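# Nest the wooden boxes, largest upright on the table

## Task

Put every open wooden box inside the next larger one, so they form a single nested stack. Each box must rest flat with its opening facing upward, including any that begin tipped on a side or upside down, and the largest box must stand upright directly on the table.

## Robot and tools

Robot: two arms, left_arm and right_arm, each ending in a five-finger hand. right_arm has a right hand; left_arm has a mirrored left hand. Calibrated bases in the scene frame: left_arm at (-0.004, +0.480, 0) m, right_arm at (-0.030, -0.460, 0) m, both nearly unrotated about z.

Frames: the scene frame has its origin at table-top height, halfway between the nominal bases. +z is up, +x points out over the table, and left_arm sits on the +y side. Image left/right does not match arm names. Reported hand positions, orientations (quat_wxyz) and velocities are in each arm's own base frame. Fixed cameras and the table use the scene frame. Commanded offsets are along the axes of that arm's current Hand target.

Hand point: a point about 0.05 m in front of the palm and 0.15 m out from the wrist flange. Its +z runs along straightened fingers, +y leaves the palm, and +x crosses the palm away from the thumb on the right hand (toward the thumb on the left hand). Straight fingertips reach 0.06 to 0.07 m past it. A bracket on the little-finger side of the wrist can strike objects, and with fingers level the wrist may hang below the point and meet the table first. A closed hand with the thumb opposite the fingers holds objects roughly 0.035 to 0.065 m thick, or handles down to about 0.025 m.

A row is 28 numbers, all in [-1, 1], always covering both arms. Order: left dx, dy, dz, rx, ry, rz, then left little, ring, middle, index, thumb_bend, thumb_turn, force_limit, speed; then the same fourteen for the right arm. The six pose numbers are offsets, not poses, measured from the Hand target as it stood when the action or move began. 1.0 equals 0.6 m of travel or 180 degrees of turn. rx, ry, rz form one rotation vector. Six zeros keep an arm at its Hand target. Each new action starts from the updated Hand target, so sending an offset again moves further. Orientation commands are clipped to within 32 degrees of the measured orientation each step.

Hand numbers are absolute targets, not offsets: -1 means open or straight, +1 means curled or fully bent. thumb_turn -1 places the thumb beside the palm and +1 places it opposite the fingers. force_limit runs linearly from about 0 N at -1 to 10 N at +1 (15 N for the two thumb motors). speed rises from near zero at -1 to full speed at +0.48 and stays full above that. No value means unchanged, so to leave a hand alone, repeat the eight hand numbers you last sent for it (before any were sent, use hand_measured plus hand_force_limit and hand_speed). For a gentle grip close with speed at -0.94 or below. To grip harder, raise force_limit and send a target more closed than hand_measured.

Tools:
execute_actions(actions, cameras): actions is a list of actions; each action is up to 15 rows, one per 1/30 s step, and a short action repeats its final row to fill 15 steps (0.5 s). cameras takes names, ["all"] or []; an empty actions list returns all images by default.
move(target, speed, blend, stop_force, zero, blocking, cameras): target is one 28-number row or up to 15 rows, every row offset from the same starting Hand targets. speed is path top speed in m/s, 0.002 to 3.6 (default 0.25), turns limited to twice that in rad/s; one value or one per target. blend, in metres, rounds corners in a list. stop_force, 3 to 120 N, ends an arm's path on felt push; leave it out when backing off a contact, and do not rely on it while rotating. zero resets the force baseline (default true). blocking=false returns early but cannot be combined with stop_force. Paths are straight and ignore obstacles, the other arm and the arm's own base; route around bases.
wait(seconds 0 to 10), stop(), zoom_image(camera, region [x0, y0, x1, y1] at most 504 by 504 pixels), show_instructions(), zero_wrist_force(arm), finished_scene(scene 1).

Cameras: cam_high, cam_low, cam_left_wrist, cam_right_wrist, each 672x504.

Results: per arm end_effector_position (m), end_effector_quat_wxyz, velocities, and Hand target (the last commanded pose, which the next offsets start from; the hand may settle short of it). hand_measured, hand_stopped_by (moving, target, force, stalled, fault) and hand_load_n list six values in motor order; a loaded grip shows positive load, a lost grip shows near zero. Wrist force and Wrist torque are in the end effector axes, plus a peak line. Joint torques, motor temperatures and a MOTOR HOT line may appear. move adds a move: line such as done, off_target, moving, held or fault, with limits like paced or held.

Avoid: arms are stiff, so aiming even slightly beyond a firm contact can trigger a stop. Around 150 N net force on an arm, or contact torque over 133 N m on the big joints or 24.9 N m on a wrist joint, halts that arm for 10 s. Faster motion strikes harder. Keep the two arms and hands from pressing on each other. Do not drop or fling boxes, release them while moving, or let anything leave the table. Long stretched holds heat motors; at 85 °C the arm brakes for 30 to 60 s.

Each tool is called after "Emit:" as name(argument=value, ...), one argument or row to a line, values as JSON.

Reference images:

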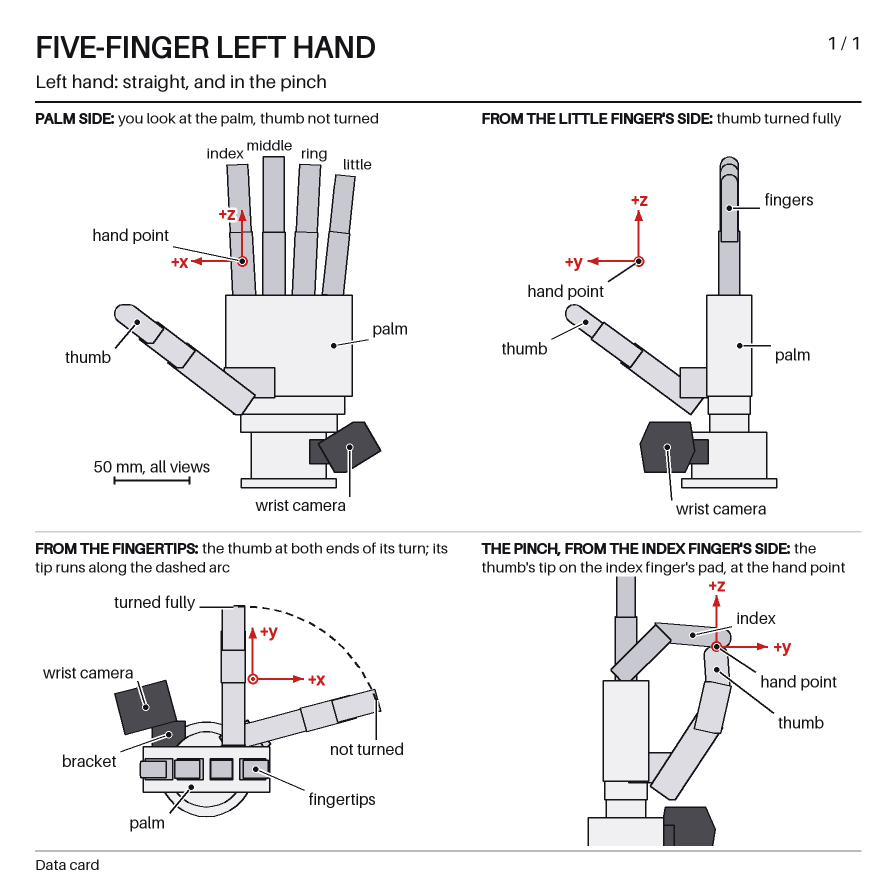

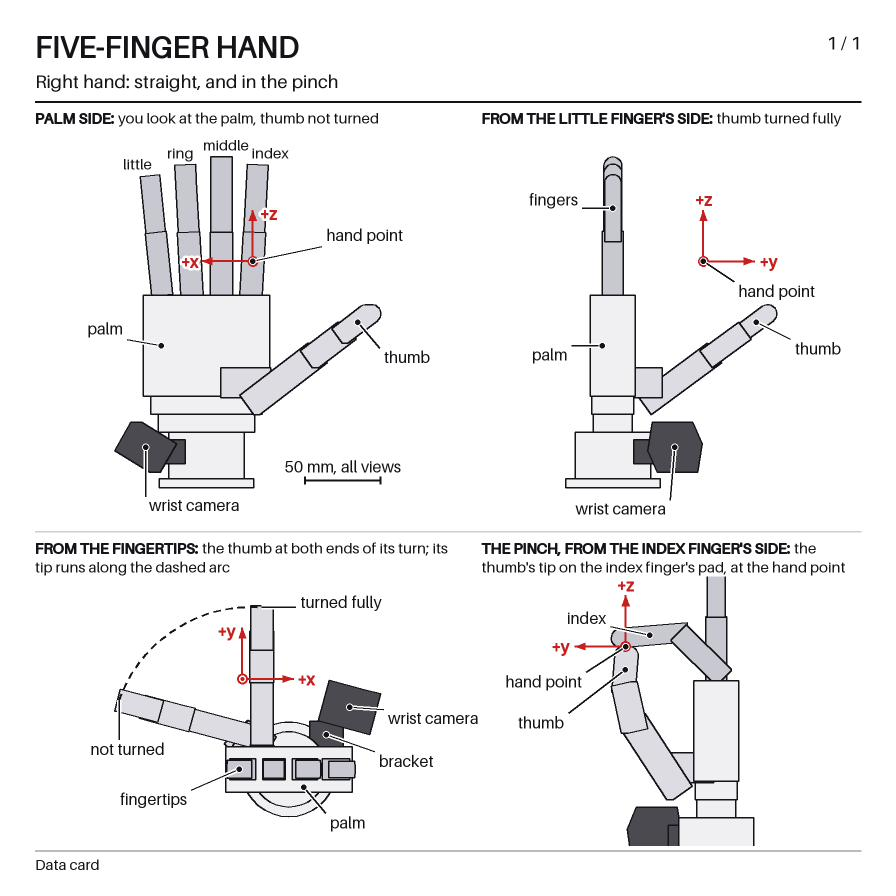

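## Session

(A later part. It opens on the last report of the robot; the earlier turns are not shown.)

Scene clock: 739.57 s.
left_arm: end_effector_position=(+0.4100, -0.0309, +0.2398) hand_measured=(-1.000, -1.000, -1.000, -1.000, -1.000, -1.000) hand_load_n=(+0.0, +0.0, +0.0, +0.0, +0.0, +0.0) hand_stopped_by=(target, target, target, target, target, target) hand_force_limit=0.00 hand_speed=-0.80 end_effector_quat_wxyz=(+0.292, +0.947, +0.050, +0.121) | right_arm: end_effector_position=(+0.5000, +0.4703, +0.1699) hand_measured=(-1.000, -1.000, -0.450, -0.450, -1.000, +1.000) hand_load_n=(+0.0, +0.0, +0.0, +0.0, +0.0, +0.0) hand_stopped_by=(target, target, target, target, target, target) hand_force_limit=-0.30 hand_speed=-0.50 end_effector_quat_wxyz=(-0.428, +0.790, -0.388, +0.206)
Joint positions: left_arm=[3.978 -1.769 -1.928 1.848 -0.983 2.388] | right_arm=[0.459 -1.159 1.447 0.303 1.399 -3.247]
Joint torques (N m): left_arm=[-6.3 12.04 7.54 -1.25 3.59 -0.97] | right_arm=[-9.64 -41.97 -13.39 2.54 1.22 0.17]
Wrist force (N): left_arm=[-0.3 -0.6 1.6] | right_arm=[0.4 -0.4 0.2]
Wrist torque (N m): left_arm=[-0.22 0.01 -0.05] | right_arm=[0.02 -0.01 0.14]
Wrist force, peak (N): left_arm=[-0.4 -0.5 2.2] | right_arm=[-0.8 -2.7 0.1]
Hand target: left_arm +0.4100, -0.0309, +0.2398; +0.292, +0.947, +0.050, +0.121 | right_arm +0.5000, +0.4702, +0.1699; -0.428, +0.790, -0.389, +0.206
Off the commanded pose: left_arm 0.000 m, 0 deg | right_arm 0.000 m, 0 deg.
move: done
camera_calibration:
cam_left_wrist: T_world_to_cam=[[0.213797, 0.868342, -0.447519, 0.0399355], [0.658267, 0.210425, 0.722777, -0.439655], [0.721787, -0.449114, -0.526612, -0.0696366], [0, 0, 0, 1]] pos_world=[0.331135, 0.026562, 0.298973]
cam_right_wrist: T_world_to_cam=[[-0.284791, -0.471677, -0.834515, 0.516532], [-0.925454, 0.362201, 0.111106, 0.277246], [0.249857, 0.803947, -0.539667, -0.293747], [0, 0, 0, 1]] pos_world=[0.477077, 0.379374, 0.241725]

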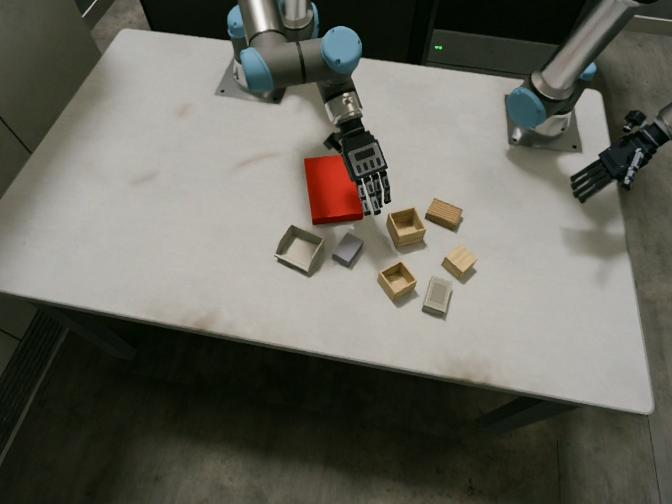

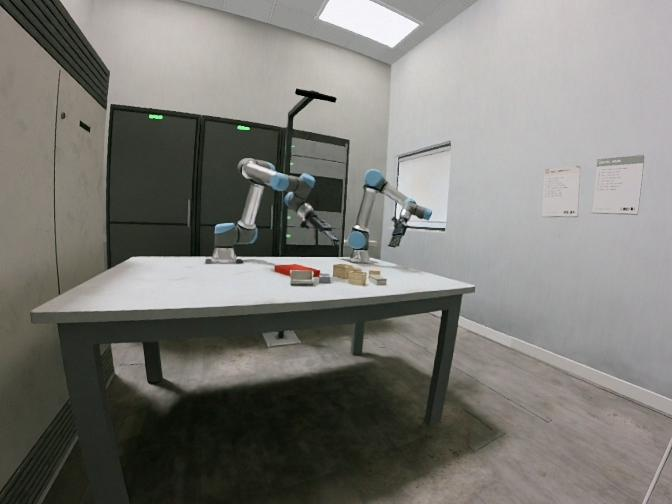

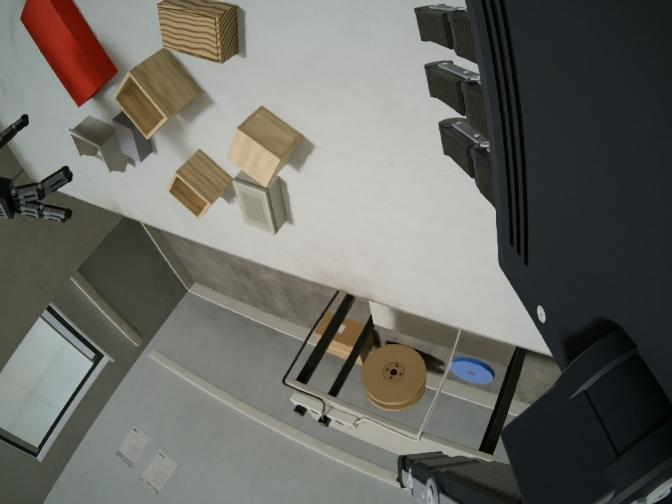

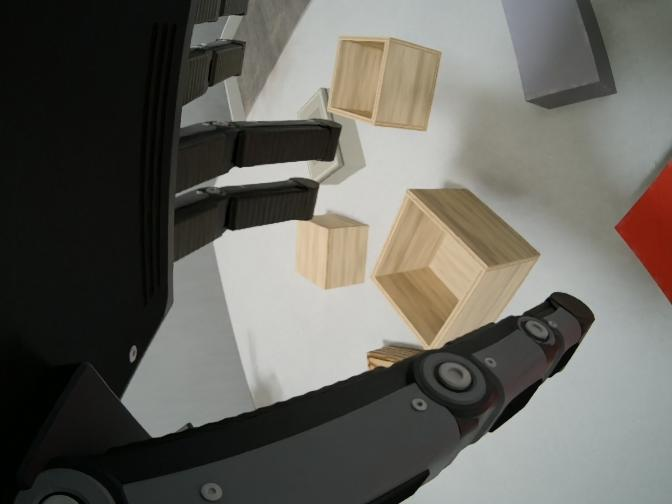

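Emit:
move(
  target=[
    [0,0,0,0,0,0,-1,-1,-1,-1,-1,-1,0,-0.8,0.0298,-0.1057,0.312,0,-0.0186,-0.0122,-1,-1,-0.45,-0.45,-1,1,-0.3,-0.5],
    [0,0,0,0,0,0,-1,-1,-1,-1,-1,-1,0,-0.8,0.0298,-0.0248,0.3653,0,-0.0186,-0.0122,-1,-1,-0.45,-0.45,-1,1,-0.3,-0.5],
  ],
  speed=[0.3,0.1],
  cameras=["cam_high","cam_left_wrist","cam_right_wrist"],
)

Scene clock: 814.23 s.
left_arm: end_effector_position=(+0.4100, -0.0309, +0.2398) hand_measured=(-1.000, -1.000, -1.000, -1.000, -1.000, -1.000) hand_load_n=(+0.0, +0.0, +0.0, +0.0, +0.0, +0.0) hand_stopped_by=(target, target, target, target, target, target) hand_force_limit=0.00 hand_speed=-0.80 end_effector_quat_wxyz=(+0.292, +0.947, +0.050, +0.121) | right_arm: end_effector_position=(+0.6617, +0.5740, +0.0617) hand_measured=(-1.000, -1.000, -0.450, -0.450, -1.000, +1.000) hand_load_n=(+0.0, +0.0, +0.0, +0.0, +0.0, +0.0) hand_stopped_by=(target, target, target, target, target, target) hand_force_limit=-0.30 hand_speed=-0.50 end_effector_quat_wxyz=(-0.435, +0.803, -0.361, +0.191)
Joint positions: left_arm=[3.978 -1.769 -1.928 1.848 -0.983 2.388] | right_arm=[0.474 -0.573 0.73 0.44 1.354 -3.279]
Joint torques (N m): left_arm=[-6.73 13.34 7.73 -1.24 3.49 -1.05] | right_arm=[10.85 -62.91 -26.82 2.67 1.17 2.7]
Wrist force (N): left_arm=[-0.4 -0.7 1.9] | right_arm=[0.1 -0.1 0.4]
Wrist torque (N m): left_arm=[-0.25 0.02 -0.05] | right_arm=[0.04 0.09 0.20]
Wrist force, peak (N): left_arm=[-0.5 -0.5 2.2] | right_arm=[0.5 -0.5 1.9]
Hand target: left_arm +0.4100, -0.0309, +0.2398; +0.292, +0.947, +0.050, +0.121 | right_arm +0.6617, +0.5740, +0.0618; -0.435, +0.803, -0.361, +0.191
Off the commanded pose: left_arm 0.000 m, 0 deg | right_arm 0.000 m, 0 deg.
move: done
camera_calibration:
cam_left_wrist: T_world_to_cam=[[0.213797, 0.868342, -0.447519, 0.0399355], [0.658267, 0.210425, 0.722777, -0.439655], [0.721787, -0.449114, -0.526612, -0.0696366], [0, 0, 0, 1]] pos_world=[0.331135, 0.026562, 0.298973]
cam_right_wrist: T_world_to_cam=[[-0.251025, -0.490301, -0.834621, 0.509529], [-0.948474, 0.296814, 0.110904, 0.454116], [0.193351, 0.819455, -0.539545, -0.447368], [0, 0, 0, 1]] pos_world=[0.64512, 0.481633, 0.133525]
Images, in order (width x height): cam_high 672x504, cam_left_wrist 672x504, cam_right_wrist 672x504.

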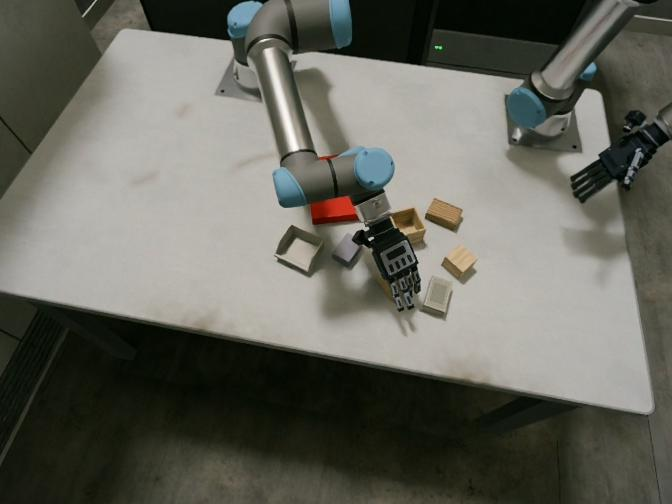

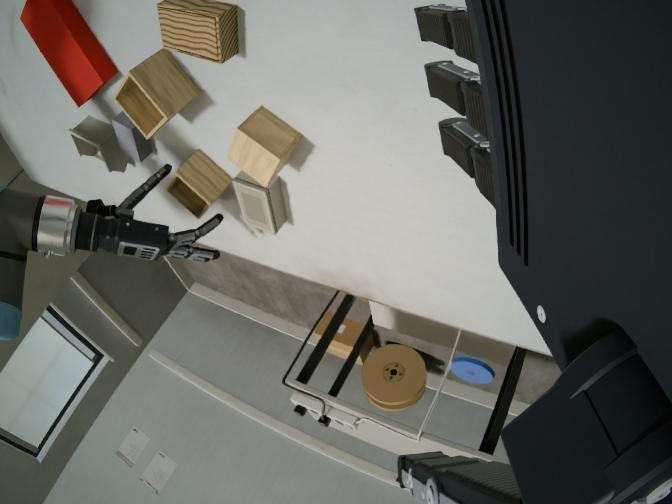

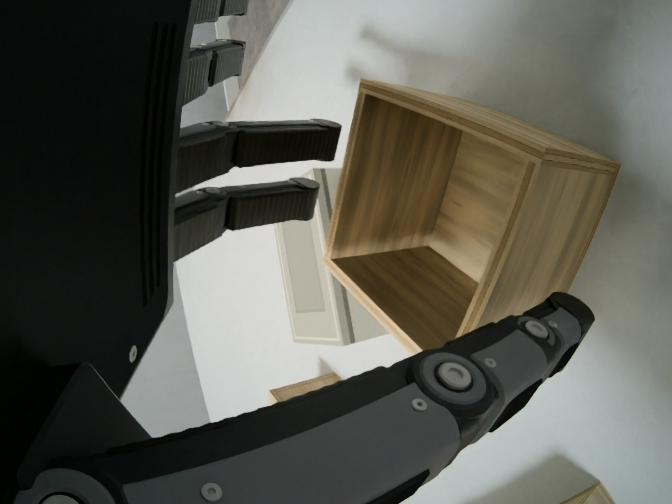

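Emit:
move(
  target=[
    [0,0,0,0,0,0,-1,-1,-1,-1,-1,-1,0,-0.8,0.005,-0.0037,0.0056,0,0,0,-1,-1,-0.45,-0.45,-1,1,-0.3,-0.7],
    [0,0,0,0,0,0,-1,-1,-1,-1,-1,-1,0,-0.8,0.005,-0.0037,0.0056,0,0,0,-1,-1,0.15,0.15,-1,1,-0.3,-0.7],
  ],
  speed=0.1,
  cameras=["cam_left_wrist","cam_right_wrist"],
)

Scene clock: 829.30 s.
left_arm: end_effector_position=(+0.4100, -0.0309, +0.2398) hand_measured=(-1.000, -1.000, -1.000, -1.000, -1.000, -1.000) hand_load_n=(+0.0, +0.0, +0.0, +0.0, +0.0, +0.0) hand_stopped_by=(target, target, target, target, target, target) hand_force_limit=0.00 hand_speed=-0.80 end_effector_quat_wxyz=(+0.292, +0.947, +0.050, +0.121) | right_arm: end_effector_position=(+0.6667, +0.5744, +0.0618) hand_measured=(-1.000, -1.000, -0.096, -0.072, -1.000, +1.000) hand_load_n=(+0.0, +0.0, +6.5, +11.5, +3.0, -1.5) hand_stopped_by=(target, target, force, force, target, target) hand_force_limit=-0.30 hand_speed=-0.70 end_effector_quat_wxyz=(-0.435, +0.803, -0.361, +0.191)
Joint positions: left_arm=[3.978 -1.769 -1.928 1.848 -0.983 2.388] | right_arm=[0.471 -0.558 0.7 0.455 1.351 -3.281]
Joint torques (N m): left_arm=[-6.24 12.07 7.01 -1.27 3.44 -0.81] | right_arm=[-4.9 -61.32 -13.11 -1.96 0.6 -1.07]
Wrist force (N): left_arm=[-0.3 -0.3 1.6] | right_arm=[-0.1 -0.7 -0.3]
Wrist torque (N m): left_arm=[-0.19 0.00 -0.06] | right_arm=[-0.04 0.12 0.20]
Wrist force, peak (N): left_arm=[-0.3 -0.5 2.2] | right_arm=[-0.1 -0.9 -0.5]
Hand target: left_arm +0.4100, -0.0309, +0.2398; +0.292, +0.947, +0.050, +0.121 | right_arm +0.6667, +0.5744, +0.0618; -0.435, +0.803, -0.361, +0.191
Off the commanded pose: left_arm 0.000 m, 0 deg | right_arm 0.000 m, 0 deg.
move: done
camera_calibration:
cam_left_wrist: T_world_to_cam=[[0.213797, 0.868342, -0.447519, 0.0399355], [0.658267, 0.210425, 0.722777, -0.439655], [0.721787, -0.449114, -0.526612, -0.0696366], [0, 0, 0, 1]] pos_world=[0.331135, 0.026562, 0.298973]
cam_right_wrist: T_world_to_cam=[[-0.250901, -0.490245, -0.834691, 0.511014], [-0.948485, 0.296829, 0.110767, 0.458716], [0.193457, 0.819483, -0.539464, -0.448784], [0, 0, 0, 1]] pos_world=[0.650119, 0.482133, 0.133625]
Images, in order (width x height): cam_left_wrist 672x504, cam_right_wrist 672x504.

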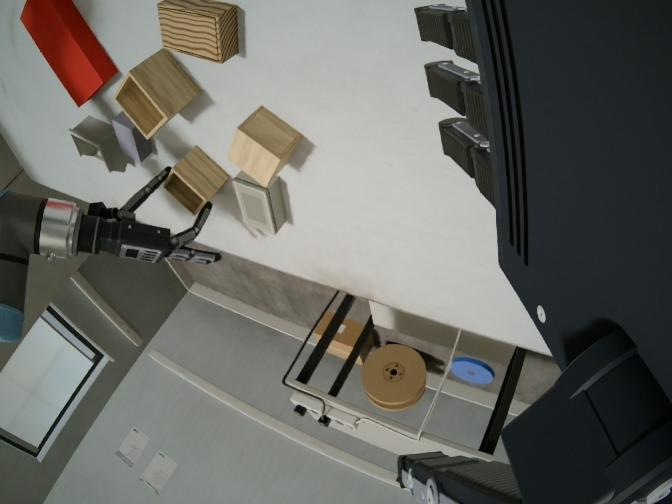

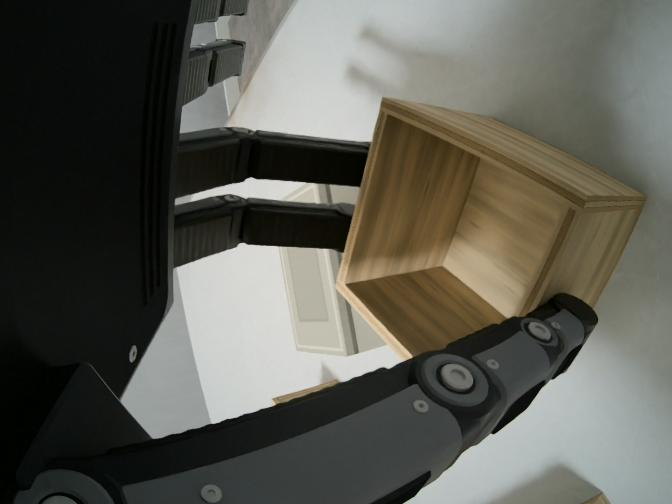

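Emit:
zoom_image(
  camera="cam_right_wrist",
  region=[320, 70, 660, 370],
)

Scaled by 1.482 from the camera's 672x504 image, which has a finer 960x720 frame.

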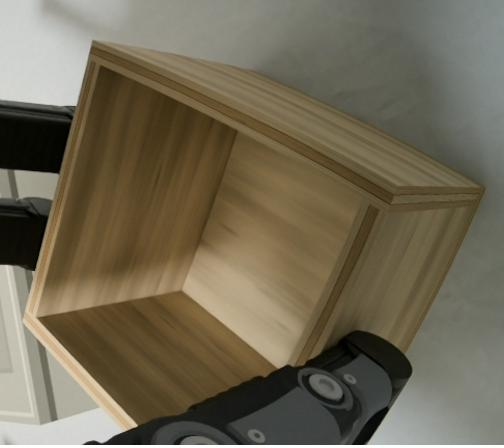

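Emit:
move(
  target=[
    [0,0,0,0,0,0,-1,-1,-1,-1,-1,-1,0,-0.8,0,-0.1531,-0.1008,0,0,0,-1,-1,0.15,0.15,-1,1,-0.3,-0.7],
    [0,0,0,0,0,0,-1,-1,-1,-1,-1,-1,0,-0.8,-0.1707,-0.0533,-0.2522,0,0.0557,0.0367,-1,-1,0.15,0.15,-1,1,-0.3,-0.7],
    [0,0,0,0,0,0,-1,-1,-1,-1,-1,-1,0,-0.8,-0.1707,-0.0025,-0.2187,0,0.0557,0.0367,-1,-1,0.15,0.15,-1,1,-0.3,-0.7],
  ],
  speed=[0.15,0.2,0.1],
  blend=[0.02,0.01,0],
  cameras=["all"],
)

Emit:
zoom_image(
  camera="cam_left_wrist",
  region=[60, 0, 260, 180],
)

Emit:
zoom_image(
  camera="cam_high",
  region=[350, 160, 470, 280],
)

Emit:
zoom_image(
  camera="cam_right_wrist",
  region=[300, 20, 672, 380],
)

Scene clock: 860.50 s.
left_arm: end_effector_position=(+0.4100, -0.0309, +0.2398) hand_measured=(-1.000, -1.000, -1.000, -1.000, -1.000, -1.000) hand_load_n=(+0.0, +0.0, +0.0, +0.0, +0.0, +0.0) hand_stopped_by=(target, target, target, target, target, target) hand_force_limit=0.00 hand_speed=-0.80 end_effector_quat_wxyz=(+0.292, +0.947, +0.050, +0.121) | right_arm: end_effector_position=(+0.5176, +0.5777, +0.1357) hand_measured=(-1.000, -1.000, -0.096, -0.072, -1.000, +1.000) hand_load_n=(+0.0, +0.0, +7.0, +11.5, +3.5, -1.5) hand_stopped_by=(target, target, force, force, target, target) hand_force_limit=-0.30 hand_speed=-0.70 end_effector_quat_wxyz=(-0.412, +0.761, -0.443, +0.235)
Joint positions: left_arm=[3.978 -1.769 -1.928 1.848 -0.983 2.388] | right_arm=[0.657 -0.917 1.157 0.346 1.681 -3.06]
Joint torques (N m): left_arm=[-5.08 12.64 7.72 -1.19 3.56 -1.06] | right_arm=[9.34 -52.22 -25.8 2.13 1.49 2.04]
Wrist force (N): left_arm=[-0.4 -0.5 1.9] | right_arm=[-0.1 0.6 0.8]
Wrist torque (N m): left_arm=[-0.23 0.02 -0.06] | right_arm=[0.11 0.09 0.25]
Wrist force, peak (N): left_arm=[-0.5 -0.4 2.2] | right_arm=[-0.2 1.6 1.4]
Hand target: left_arm +0.4100, -0.0309, +0.2398; +0.292, +0.947, +0.050, +0.121 | right_arm +0.5176, +0.5778, +0.1358; -0.412, +0.761, -0.443, +0.235
Off the commanded pose: left_arm 0.000 m, 0 deg | right_arm 0.000 m, 0 deg.
move: done
camera_calibration:
cam_left_wrist: T_world_to_cam=[[0.213797, 0.868342, -0.447519, 0.0399355], [0.658267, 0.210425, 0.722777, -0.439655], [0.721787, -0.449114, -0.526612, -0.0696366], [0, 0, 0, 1]] pos_world=[0.331135, 0.026562, 0.298973]
cam_right_wrist: T_world_to_cam=[[-0.348567, -0.427965, -0.833875, 0.551347], [-0.865832, 0.487727, 0.111612, 0.154952], [0.358937, 0.7609, -0.540552, -0.434439], [0, 0, 0, 1]] pos_world=[0.482281, 0.490947, 0.207623]

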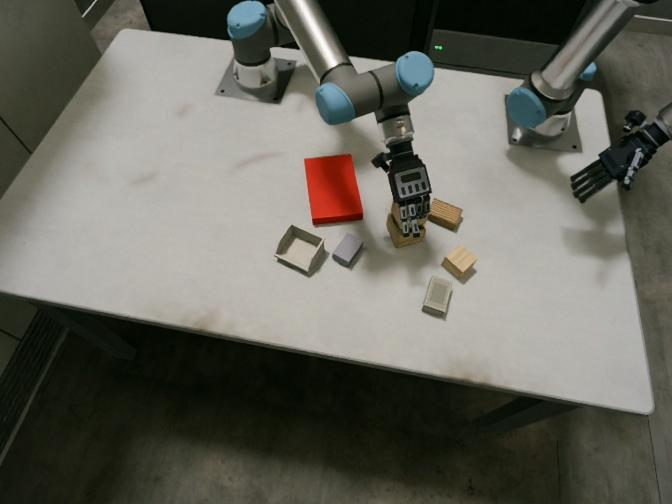

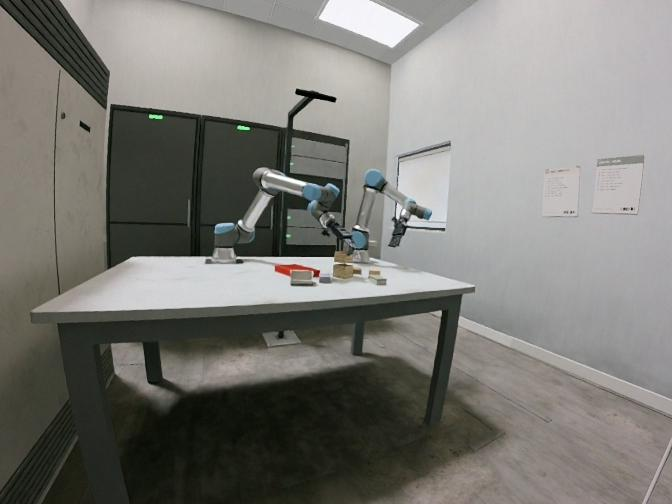

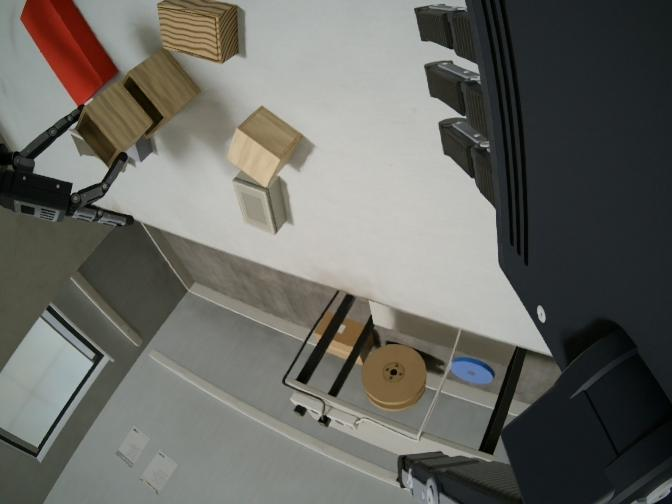

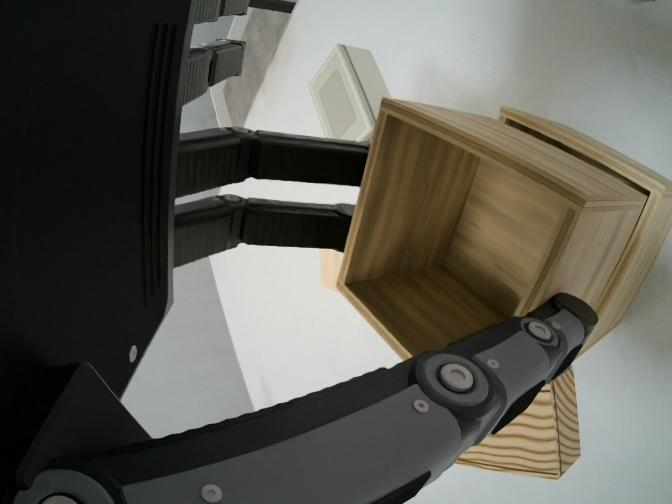

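Scaled by 2.520 from the camera's 672x504 image, which has a finer 960x720 frame.

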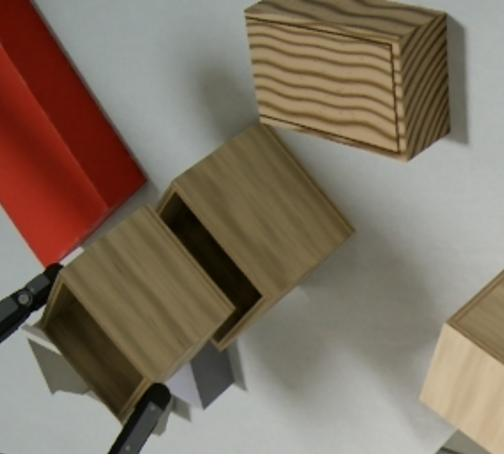

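Scaled by 4.200 from the camera's 672x504 image, which has a finer 960x720 frame.

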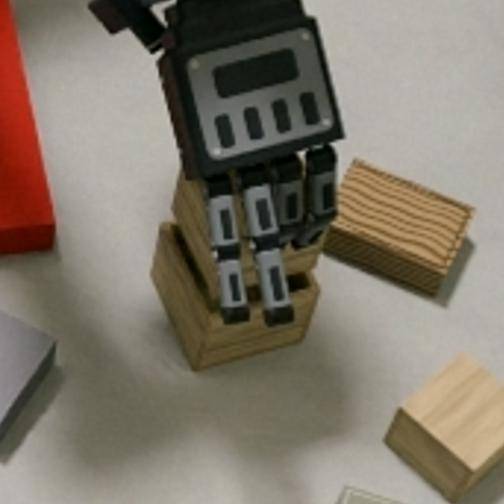

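Scaled by 1.355 from the camera's 672x504 image, which has a finer 960x720 frame.

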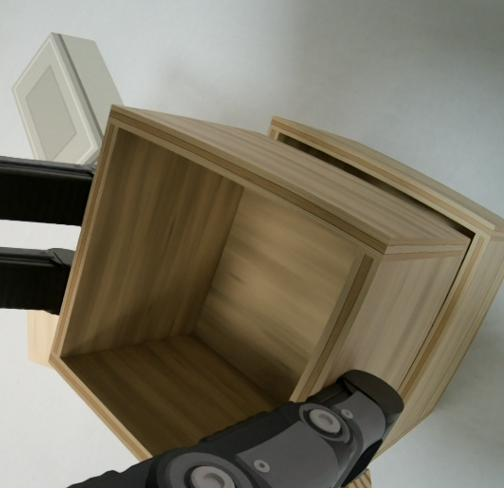

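Emit:
zoom_image(
  camera="cam_right_wrist",
  region=[540, 150, 672, 260],
)

Emit:
zoom_image(
  camera="cam_right_wrist",
  region=[360, 80, 540, 200],
)

Emit:
zoom_image(
  camera="cam_left_wrist",
  region=[70, 40, 210, 175],
)

Scaled by 3.818 from the camera's 672x504 image, which has a finer 960x720 frame.

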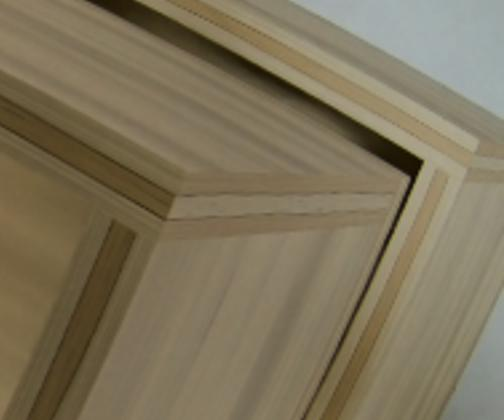

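Scaled by 2.800 from the camera's 672x504 image, which has a finer 960x720 frame.

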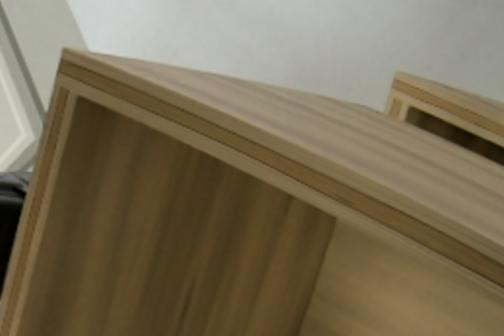

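Scaled by 3.600 from the camera's 672x504 image, which has a finer 960x720 frame.

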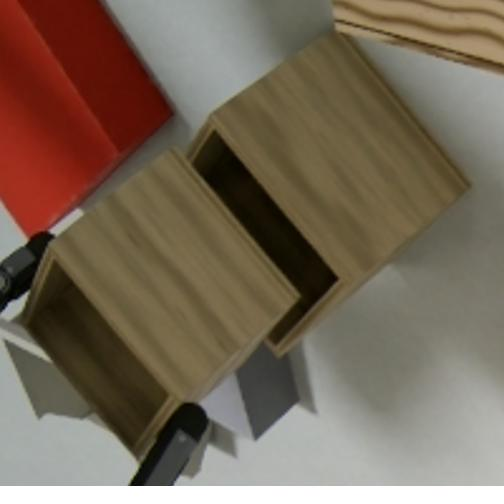

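Emit:
move(
  target=[0,0,0,0,0,0,-1,-1,-1,-1,-1,-1,0,-0.8,-0.0025,0.0103,0.0147,0,0,0,-1,-1,0.15,0.15,-1,1,-0.3,-0.7],
  speed=0.05,
  stop_force=5,
  cameras=["cam_high","cam_left_wrist","cam_right_wrist"],
)

Emit:
zoom_image(
  camera="cam_right_wrist",
  region=[540, 150, 672, 260],
)

Emit:
zoom_image(
  camera="cam_right_wrist",
  region=[440, 80, 620, 200],
)

Emit:
zoom_image(
  camera="cam_left_wrist",
  region=[70, 40, 210, 175],
)

Scene clock: 942.67 s.
left_arm: end_effector_position=(+0.4100, -0.0309, +0.2398) hand_measured=(-1.000, -1.000, -1.000, -1.000, -1.000, -1.000) hand_load_n=(+0.0, +0.5, +0.0, +0.0, +0.0, +0.0) hand_stopped_by=(target, target, target, target, target, target) hand_force_limit=0.00 hand_speed=-0.80 end_effector_quat_wxyz=(+0.292, +0.947, +0.050, +0.121) | right_arm: end_effector_position=(+0.5203, +0.5811, +0.1258) hand_measured=(-1.000, -1.000, -0.096, -0.072, -1.000, +1.000) hand_load_n=(+0.0, +0.0, +7.0, +11.5, +3.5, -2.0) hand_stopped_by=(target, target, force, force, target, target) hand_force_limit=-0.30 hand_speed=-0.70 end_effector_quat_wxyz=(-0.412, +0.761, -0.443, +0.235)
Joint positions: left_arm=[3.978 -1.769 -1.928 1.848 -0.983 2.388] | right_arm=[0.659 -0.9 1.155 0.332 1.683 -3.059]
Joint torques (N m): left_arm=[-5.54 13.5 8 -1.09 3.52 -0.68] | right_arm=[3.24 -52.48 -16.96 2.36 -0.07 1.65]
Wrist force (N): left_arm=[-0.5 -0.5 1.8] | right_arm=[-0.1 0.4 0.8]
Wrist torque (N m): left_arm=[-0.22 0.04 -0.06] | right_arm=[0.08 0.09 0.19]
Wrist force, peak (N): left_arm=[-0.7 -0.6 2.1] | right_arm=[-0.3 0.7 1.1]
Hand target: left_arm +0.4100, -0.0309, +0.2398; +0.292, +0.947, +0.050, +0.121 | right_arm +0.5203, +0.5811, +0.1258; -0.412, +0.761, -0.443, +0.235
Off the commanded pose: left_arm 0.000 m, 0 deg | right_arm 0.000 m, 0 deg.
move: done
camera_calibration:
cam_left_wrist: T_world_to_cam=[[0.213797, 0.868342, -0.447519, 0.0399355], [0.658267, 0.210425, 0.722777, -0.439655], [0.721787, -0.449114, -0.526612, -0.0696366], [0, 0, 0, 1]] pos_world=[0.331135, 0.026562, 0.298973]
cam_right_wrist: T_world_to_cam=[[-0.348454, -0.427828, -0.833993, 0.545388], [-0.865873, 0.487654, 0.111613, 0.156793], [0.358949, 0.761024, -0.540369, -0.443449], [0, 0, 0, 1]] pos_world=[0.48498, 0.494346, 0.197724]
Images, in order (width x height): cam_high 672x504, cam_left_wrist 672x504, cam_right_wrist 672x504.

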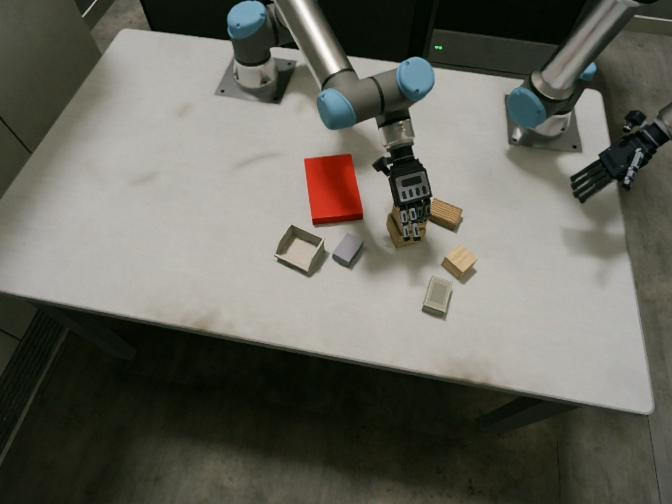

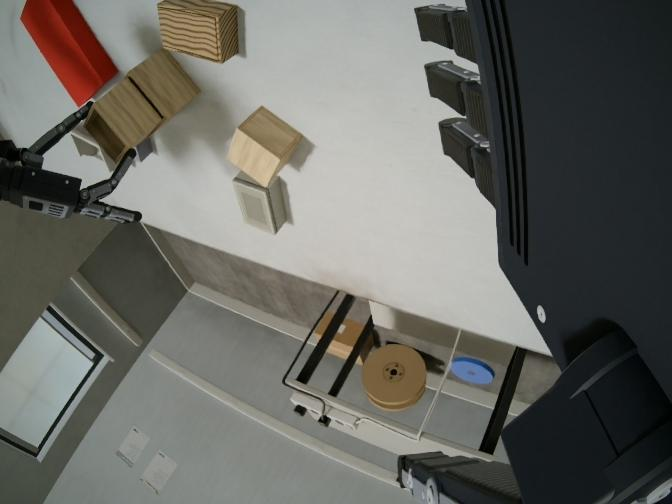

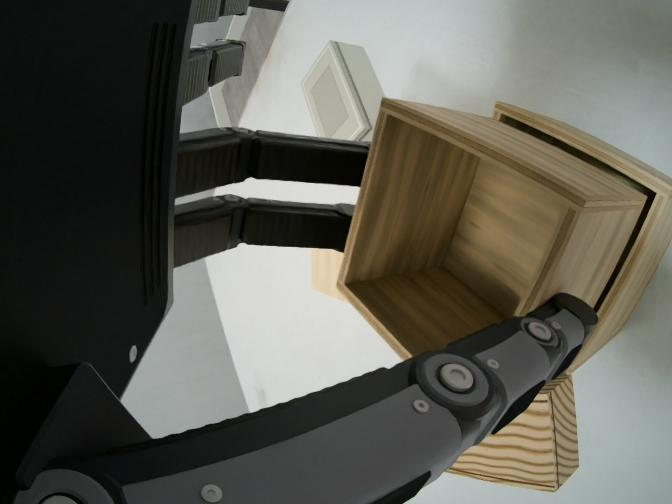

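Scaled by 3.818 from the camera's 672x504 image, which has a finer 960x720 frame.

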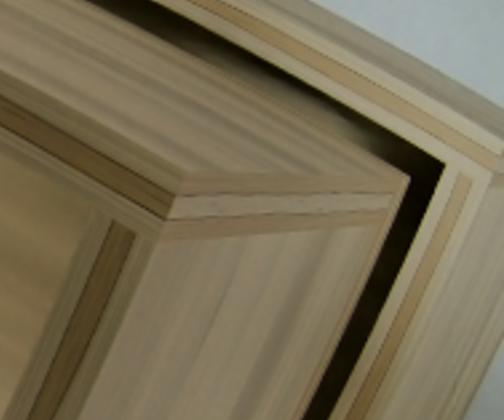

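Scaled by 2.800 from the camera's 672x504 image, which has a finer 960x720 frame.

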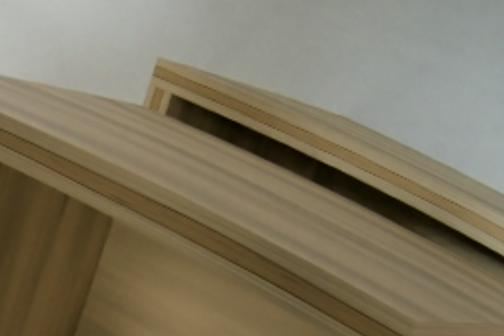

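Scaled by 3.600 from the camera's 672x504 image, which has a finer 960x720 frame.

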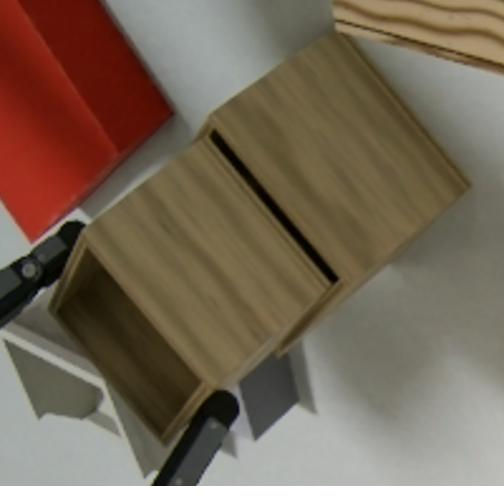

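Emit:
move(
  target=[0,0,0,0,0,0,-1,-1,-1,-1,-1,-1,0,-0.8,-0.0008,0.0418,0.0275,0,-0.0037,-0.0024,-1,-1,0.15,0.15,-1,1,-0.3,-0.7],
  speed=0.02,
  stop_force=3.5,
  cameras=["cam_high","cam_left_wrist","cam_right_wrist"],
)

Emit:
zoom_image(
  camera="cam_right_wrist",
  region=[440, 80, 672, 260],
)

Emit:
zoom_image(
  camera="cam_left_wrist",
  region=[70, 40, 210, 175],
)

Scene clock: 978.33 s.
left_arm: end_effector_position=(+0.4100, -0.0309, +0.2398) hand_measured=(-1.000, -1.000, -1.000, -1.000, -1.000, -1.000) hand_load_n=(+0.0, -0.5, +0.0, +0.0, +0.0, +0.0) hand_stopped_by=(target, target, target, target, target, target) hand_force_limit=0.00 hand_speed=-0.80 end_effector_quat_wxyz=(+0.292, +0.947, +0.050, +0.121) | right_arm: end_effector_position=(+0.5202, +0.5812, +0.1210) hand_measured=(-1.000, -1.000, -0.096, -0.072, -1.000, +1.000) hand_load_n=(+0.0, +0.0, +7.0, +11.5, +3.5, -1.5) hand_stopped_by=(target, target, force, force, target, target) hand_force_limit=-0.30 hand_speed=-0.70 end_effector_quat_wxyz=(-0.412, +0.761, -0.442, +0.235)
Joint positions: left_arm=[3.978 -1.769 -1.928 1.848 -0.983 2.388] | right_arm=[0.659 -0.897 1.162 0.321 1.68 -3.061]
Joint torques (N m): left_arm=[-5.84 12.32 6.7 -1.36 3.51 -0.8] | right_arm=[10.54 -51.13 -26.33 -0.46 1.59 2.58]
Wrist force (N): left_arm=[-0.6 -0.5 1.6] | right_arm=[-0.2 -0.8 0.0]
Wrist torque (N m): left_arm=[-0.20 0.04 -0.06] | right_arm=[0.06 0.06 0.27]
Wrist force, peak (N): left_arm=[-0.6 -0.5 2.1] | right_arm=[1.3 -15.6 -15.5]
Hand target: left_arm +0.4100, -0.0309, +0.2398; +0.292, +0.947, +0.050, +0.121 | right_arm +0.5202, +0.5812, +0.1210; -0.412, +0.761, -0.442, +0.235 (not the last commanded pose)
Off the commanded pose: left_arm 0.000 m, 0 deg | right_arm 0.025 m, 1 deg.
move: contact (right_arm)
camera_calibration:
cam_left_wrist: T_world_to_cam=[[0.213797, 0.868342, -0.447519, 0.0399355], [0.658267, 0.210425, 0.722777, -0.439655], [0.721787, -0.449114, -0.526612, -0.0696366], [0, 0, 0, 1]] pos_world=[0.331135, 0.026562, 0.298973]
cam_right_wrist: T_world_to_cam=[[-0.347536, -0.428557, -0.834001, 0.541337], [-0.86691, 0.485808, 0.111613, 0.158828], [0.357332, 0.761793, -0.540356, -0.445678], [0, 0, 0, 1]] pos_world=[0.485079, 0.494348, 0.192924]
Images, in order (width x height): cam_high 672x504, cam_left_wrist 672x504, cam_right_wrist 672x504.

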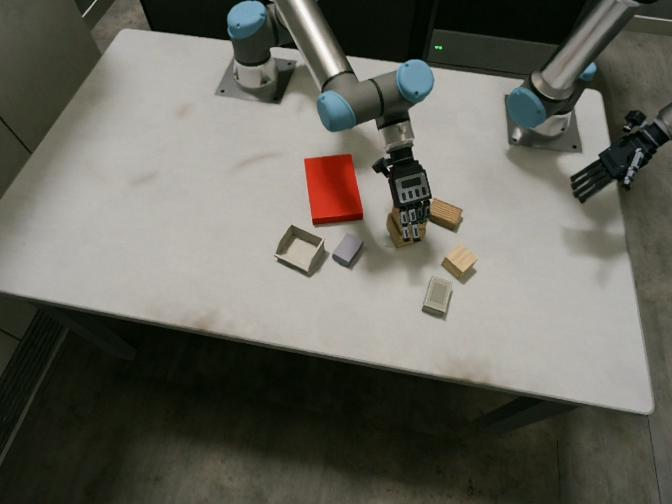

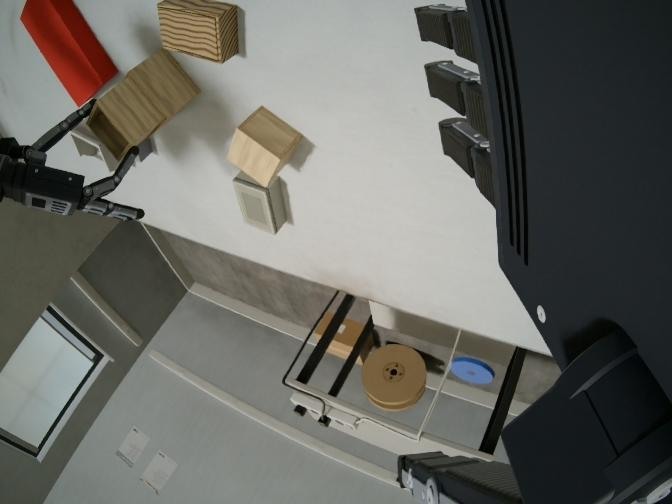

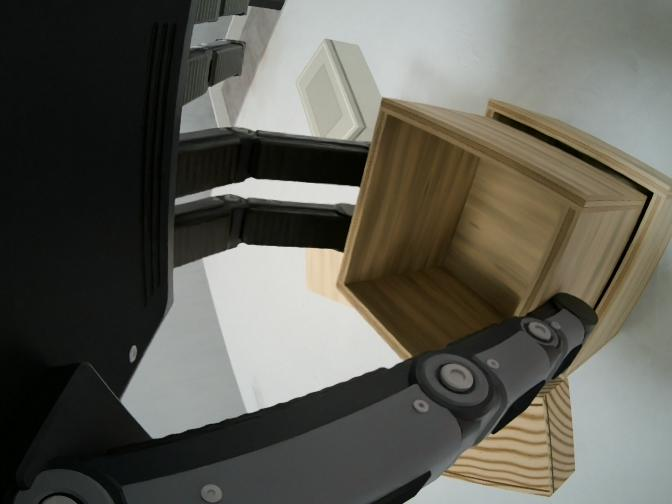

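Scaled by 2.172 from the camera's 672x504 image, which has a finer 960x720 frame.

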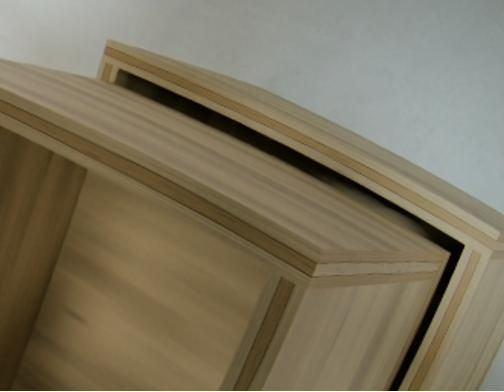

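Scaled by 3.600 from the camera's 672x504 image, which has a finer 960x720 frame.

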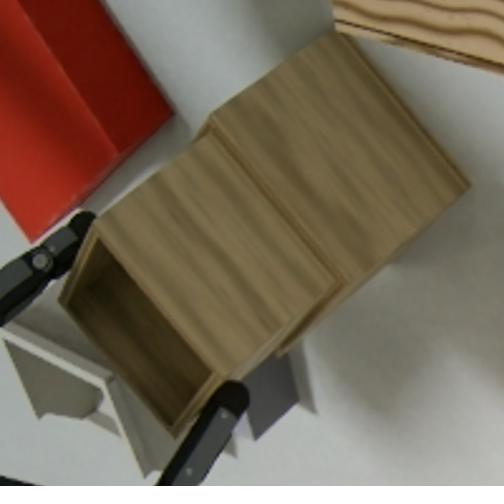

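Emit:
zoom_image(
  camera="cam_right_wrist",
  region=[460, 85, 560, 165],
)

Emit:
zoom_image(
  camera="cam_right_wrist",
  region=[590, 150, 672, 220],
)

Emit:
zoom_image(
  camera="cam_left_wrist",
  region=[115, 60, 185, 145],
)

Scaled by 5.040 from the camera's 672x504 image, which has a finer 960x720 frame.

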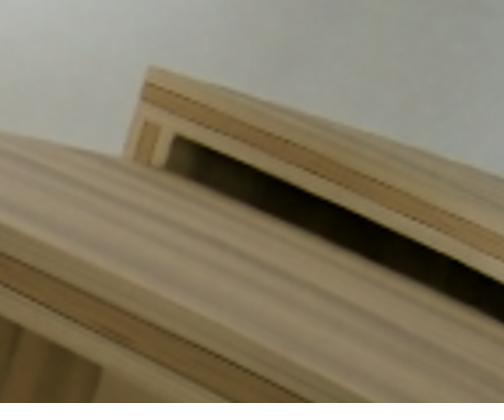

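Scaled by 6.146 from the camera's 672x504 image, which has a finer 960x720 frame.

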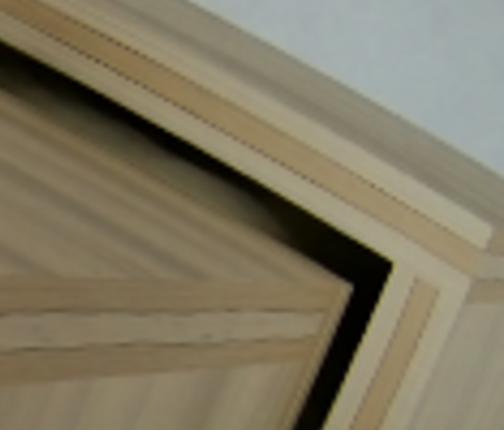

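Scaled by 5.929 from the camera's 672x504 image, which has a finer 960x720 frame.

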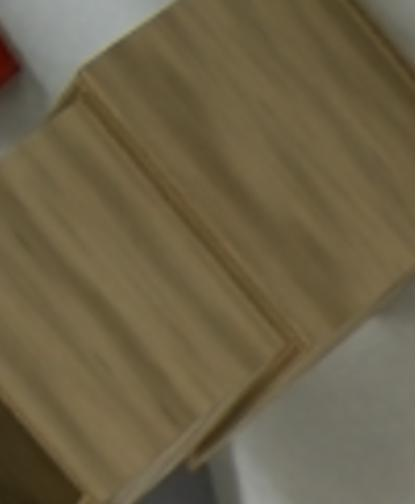

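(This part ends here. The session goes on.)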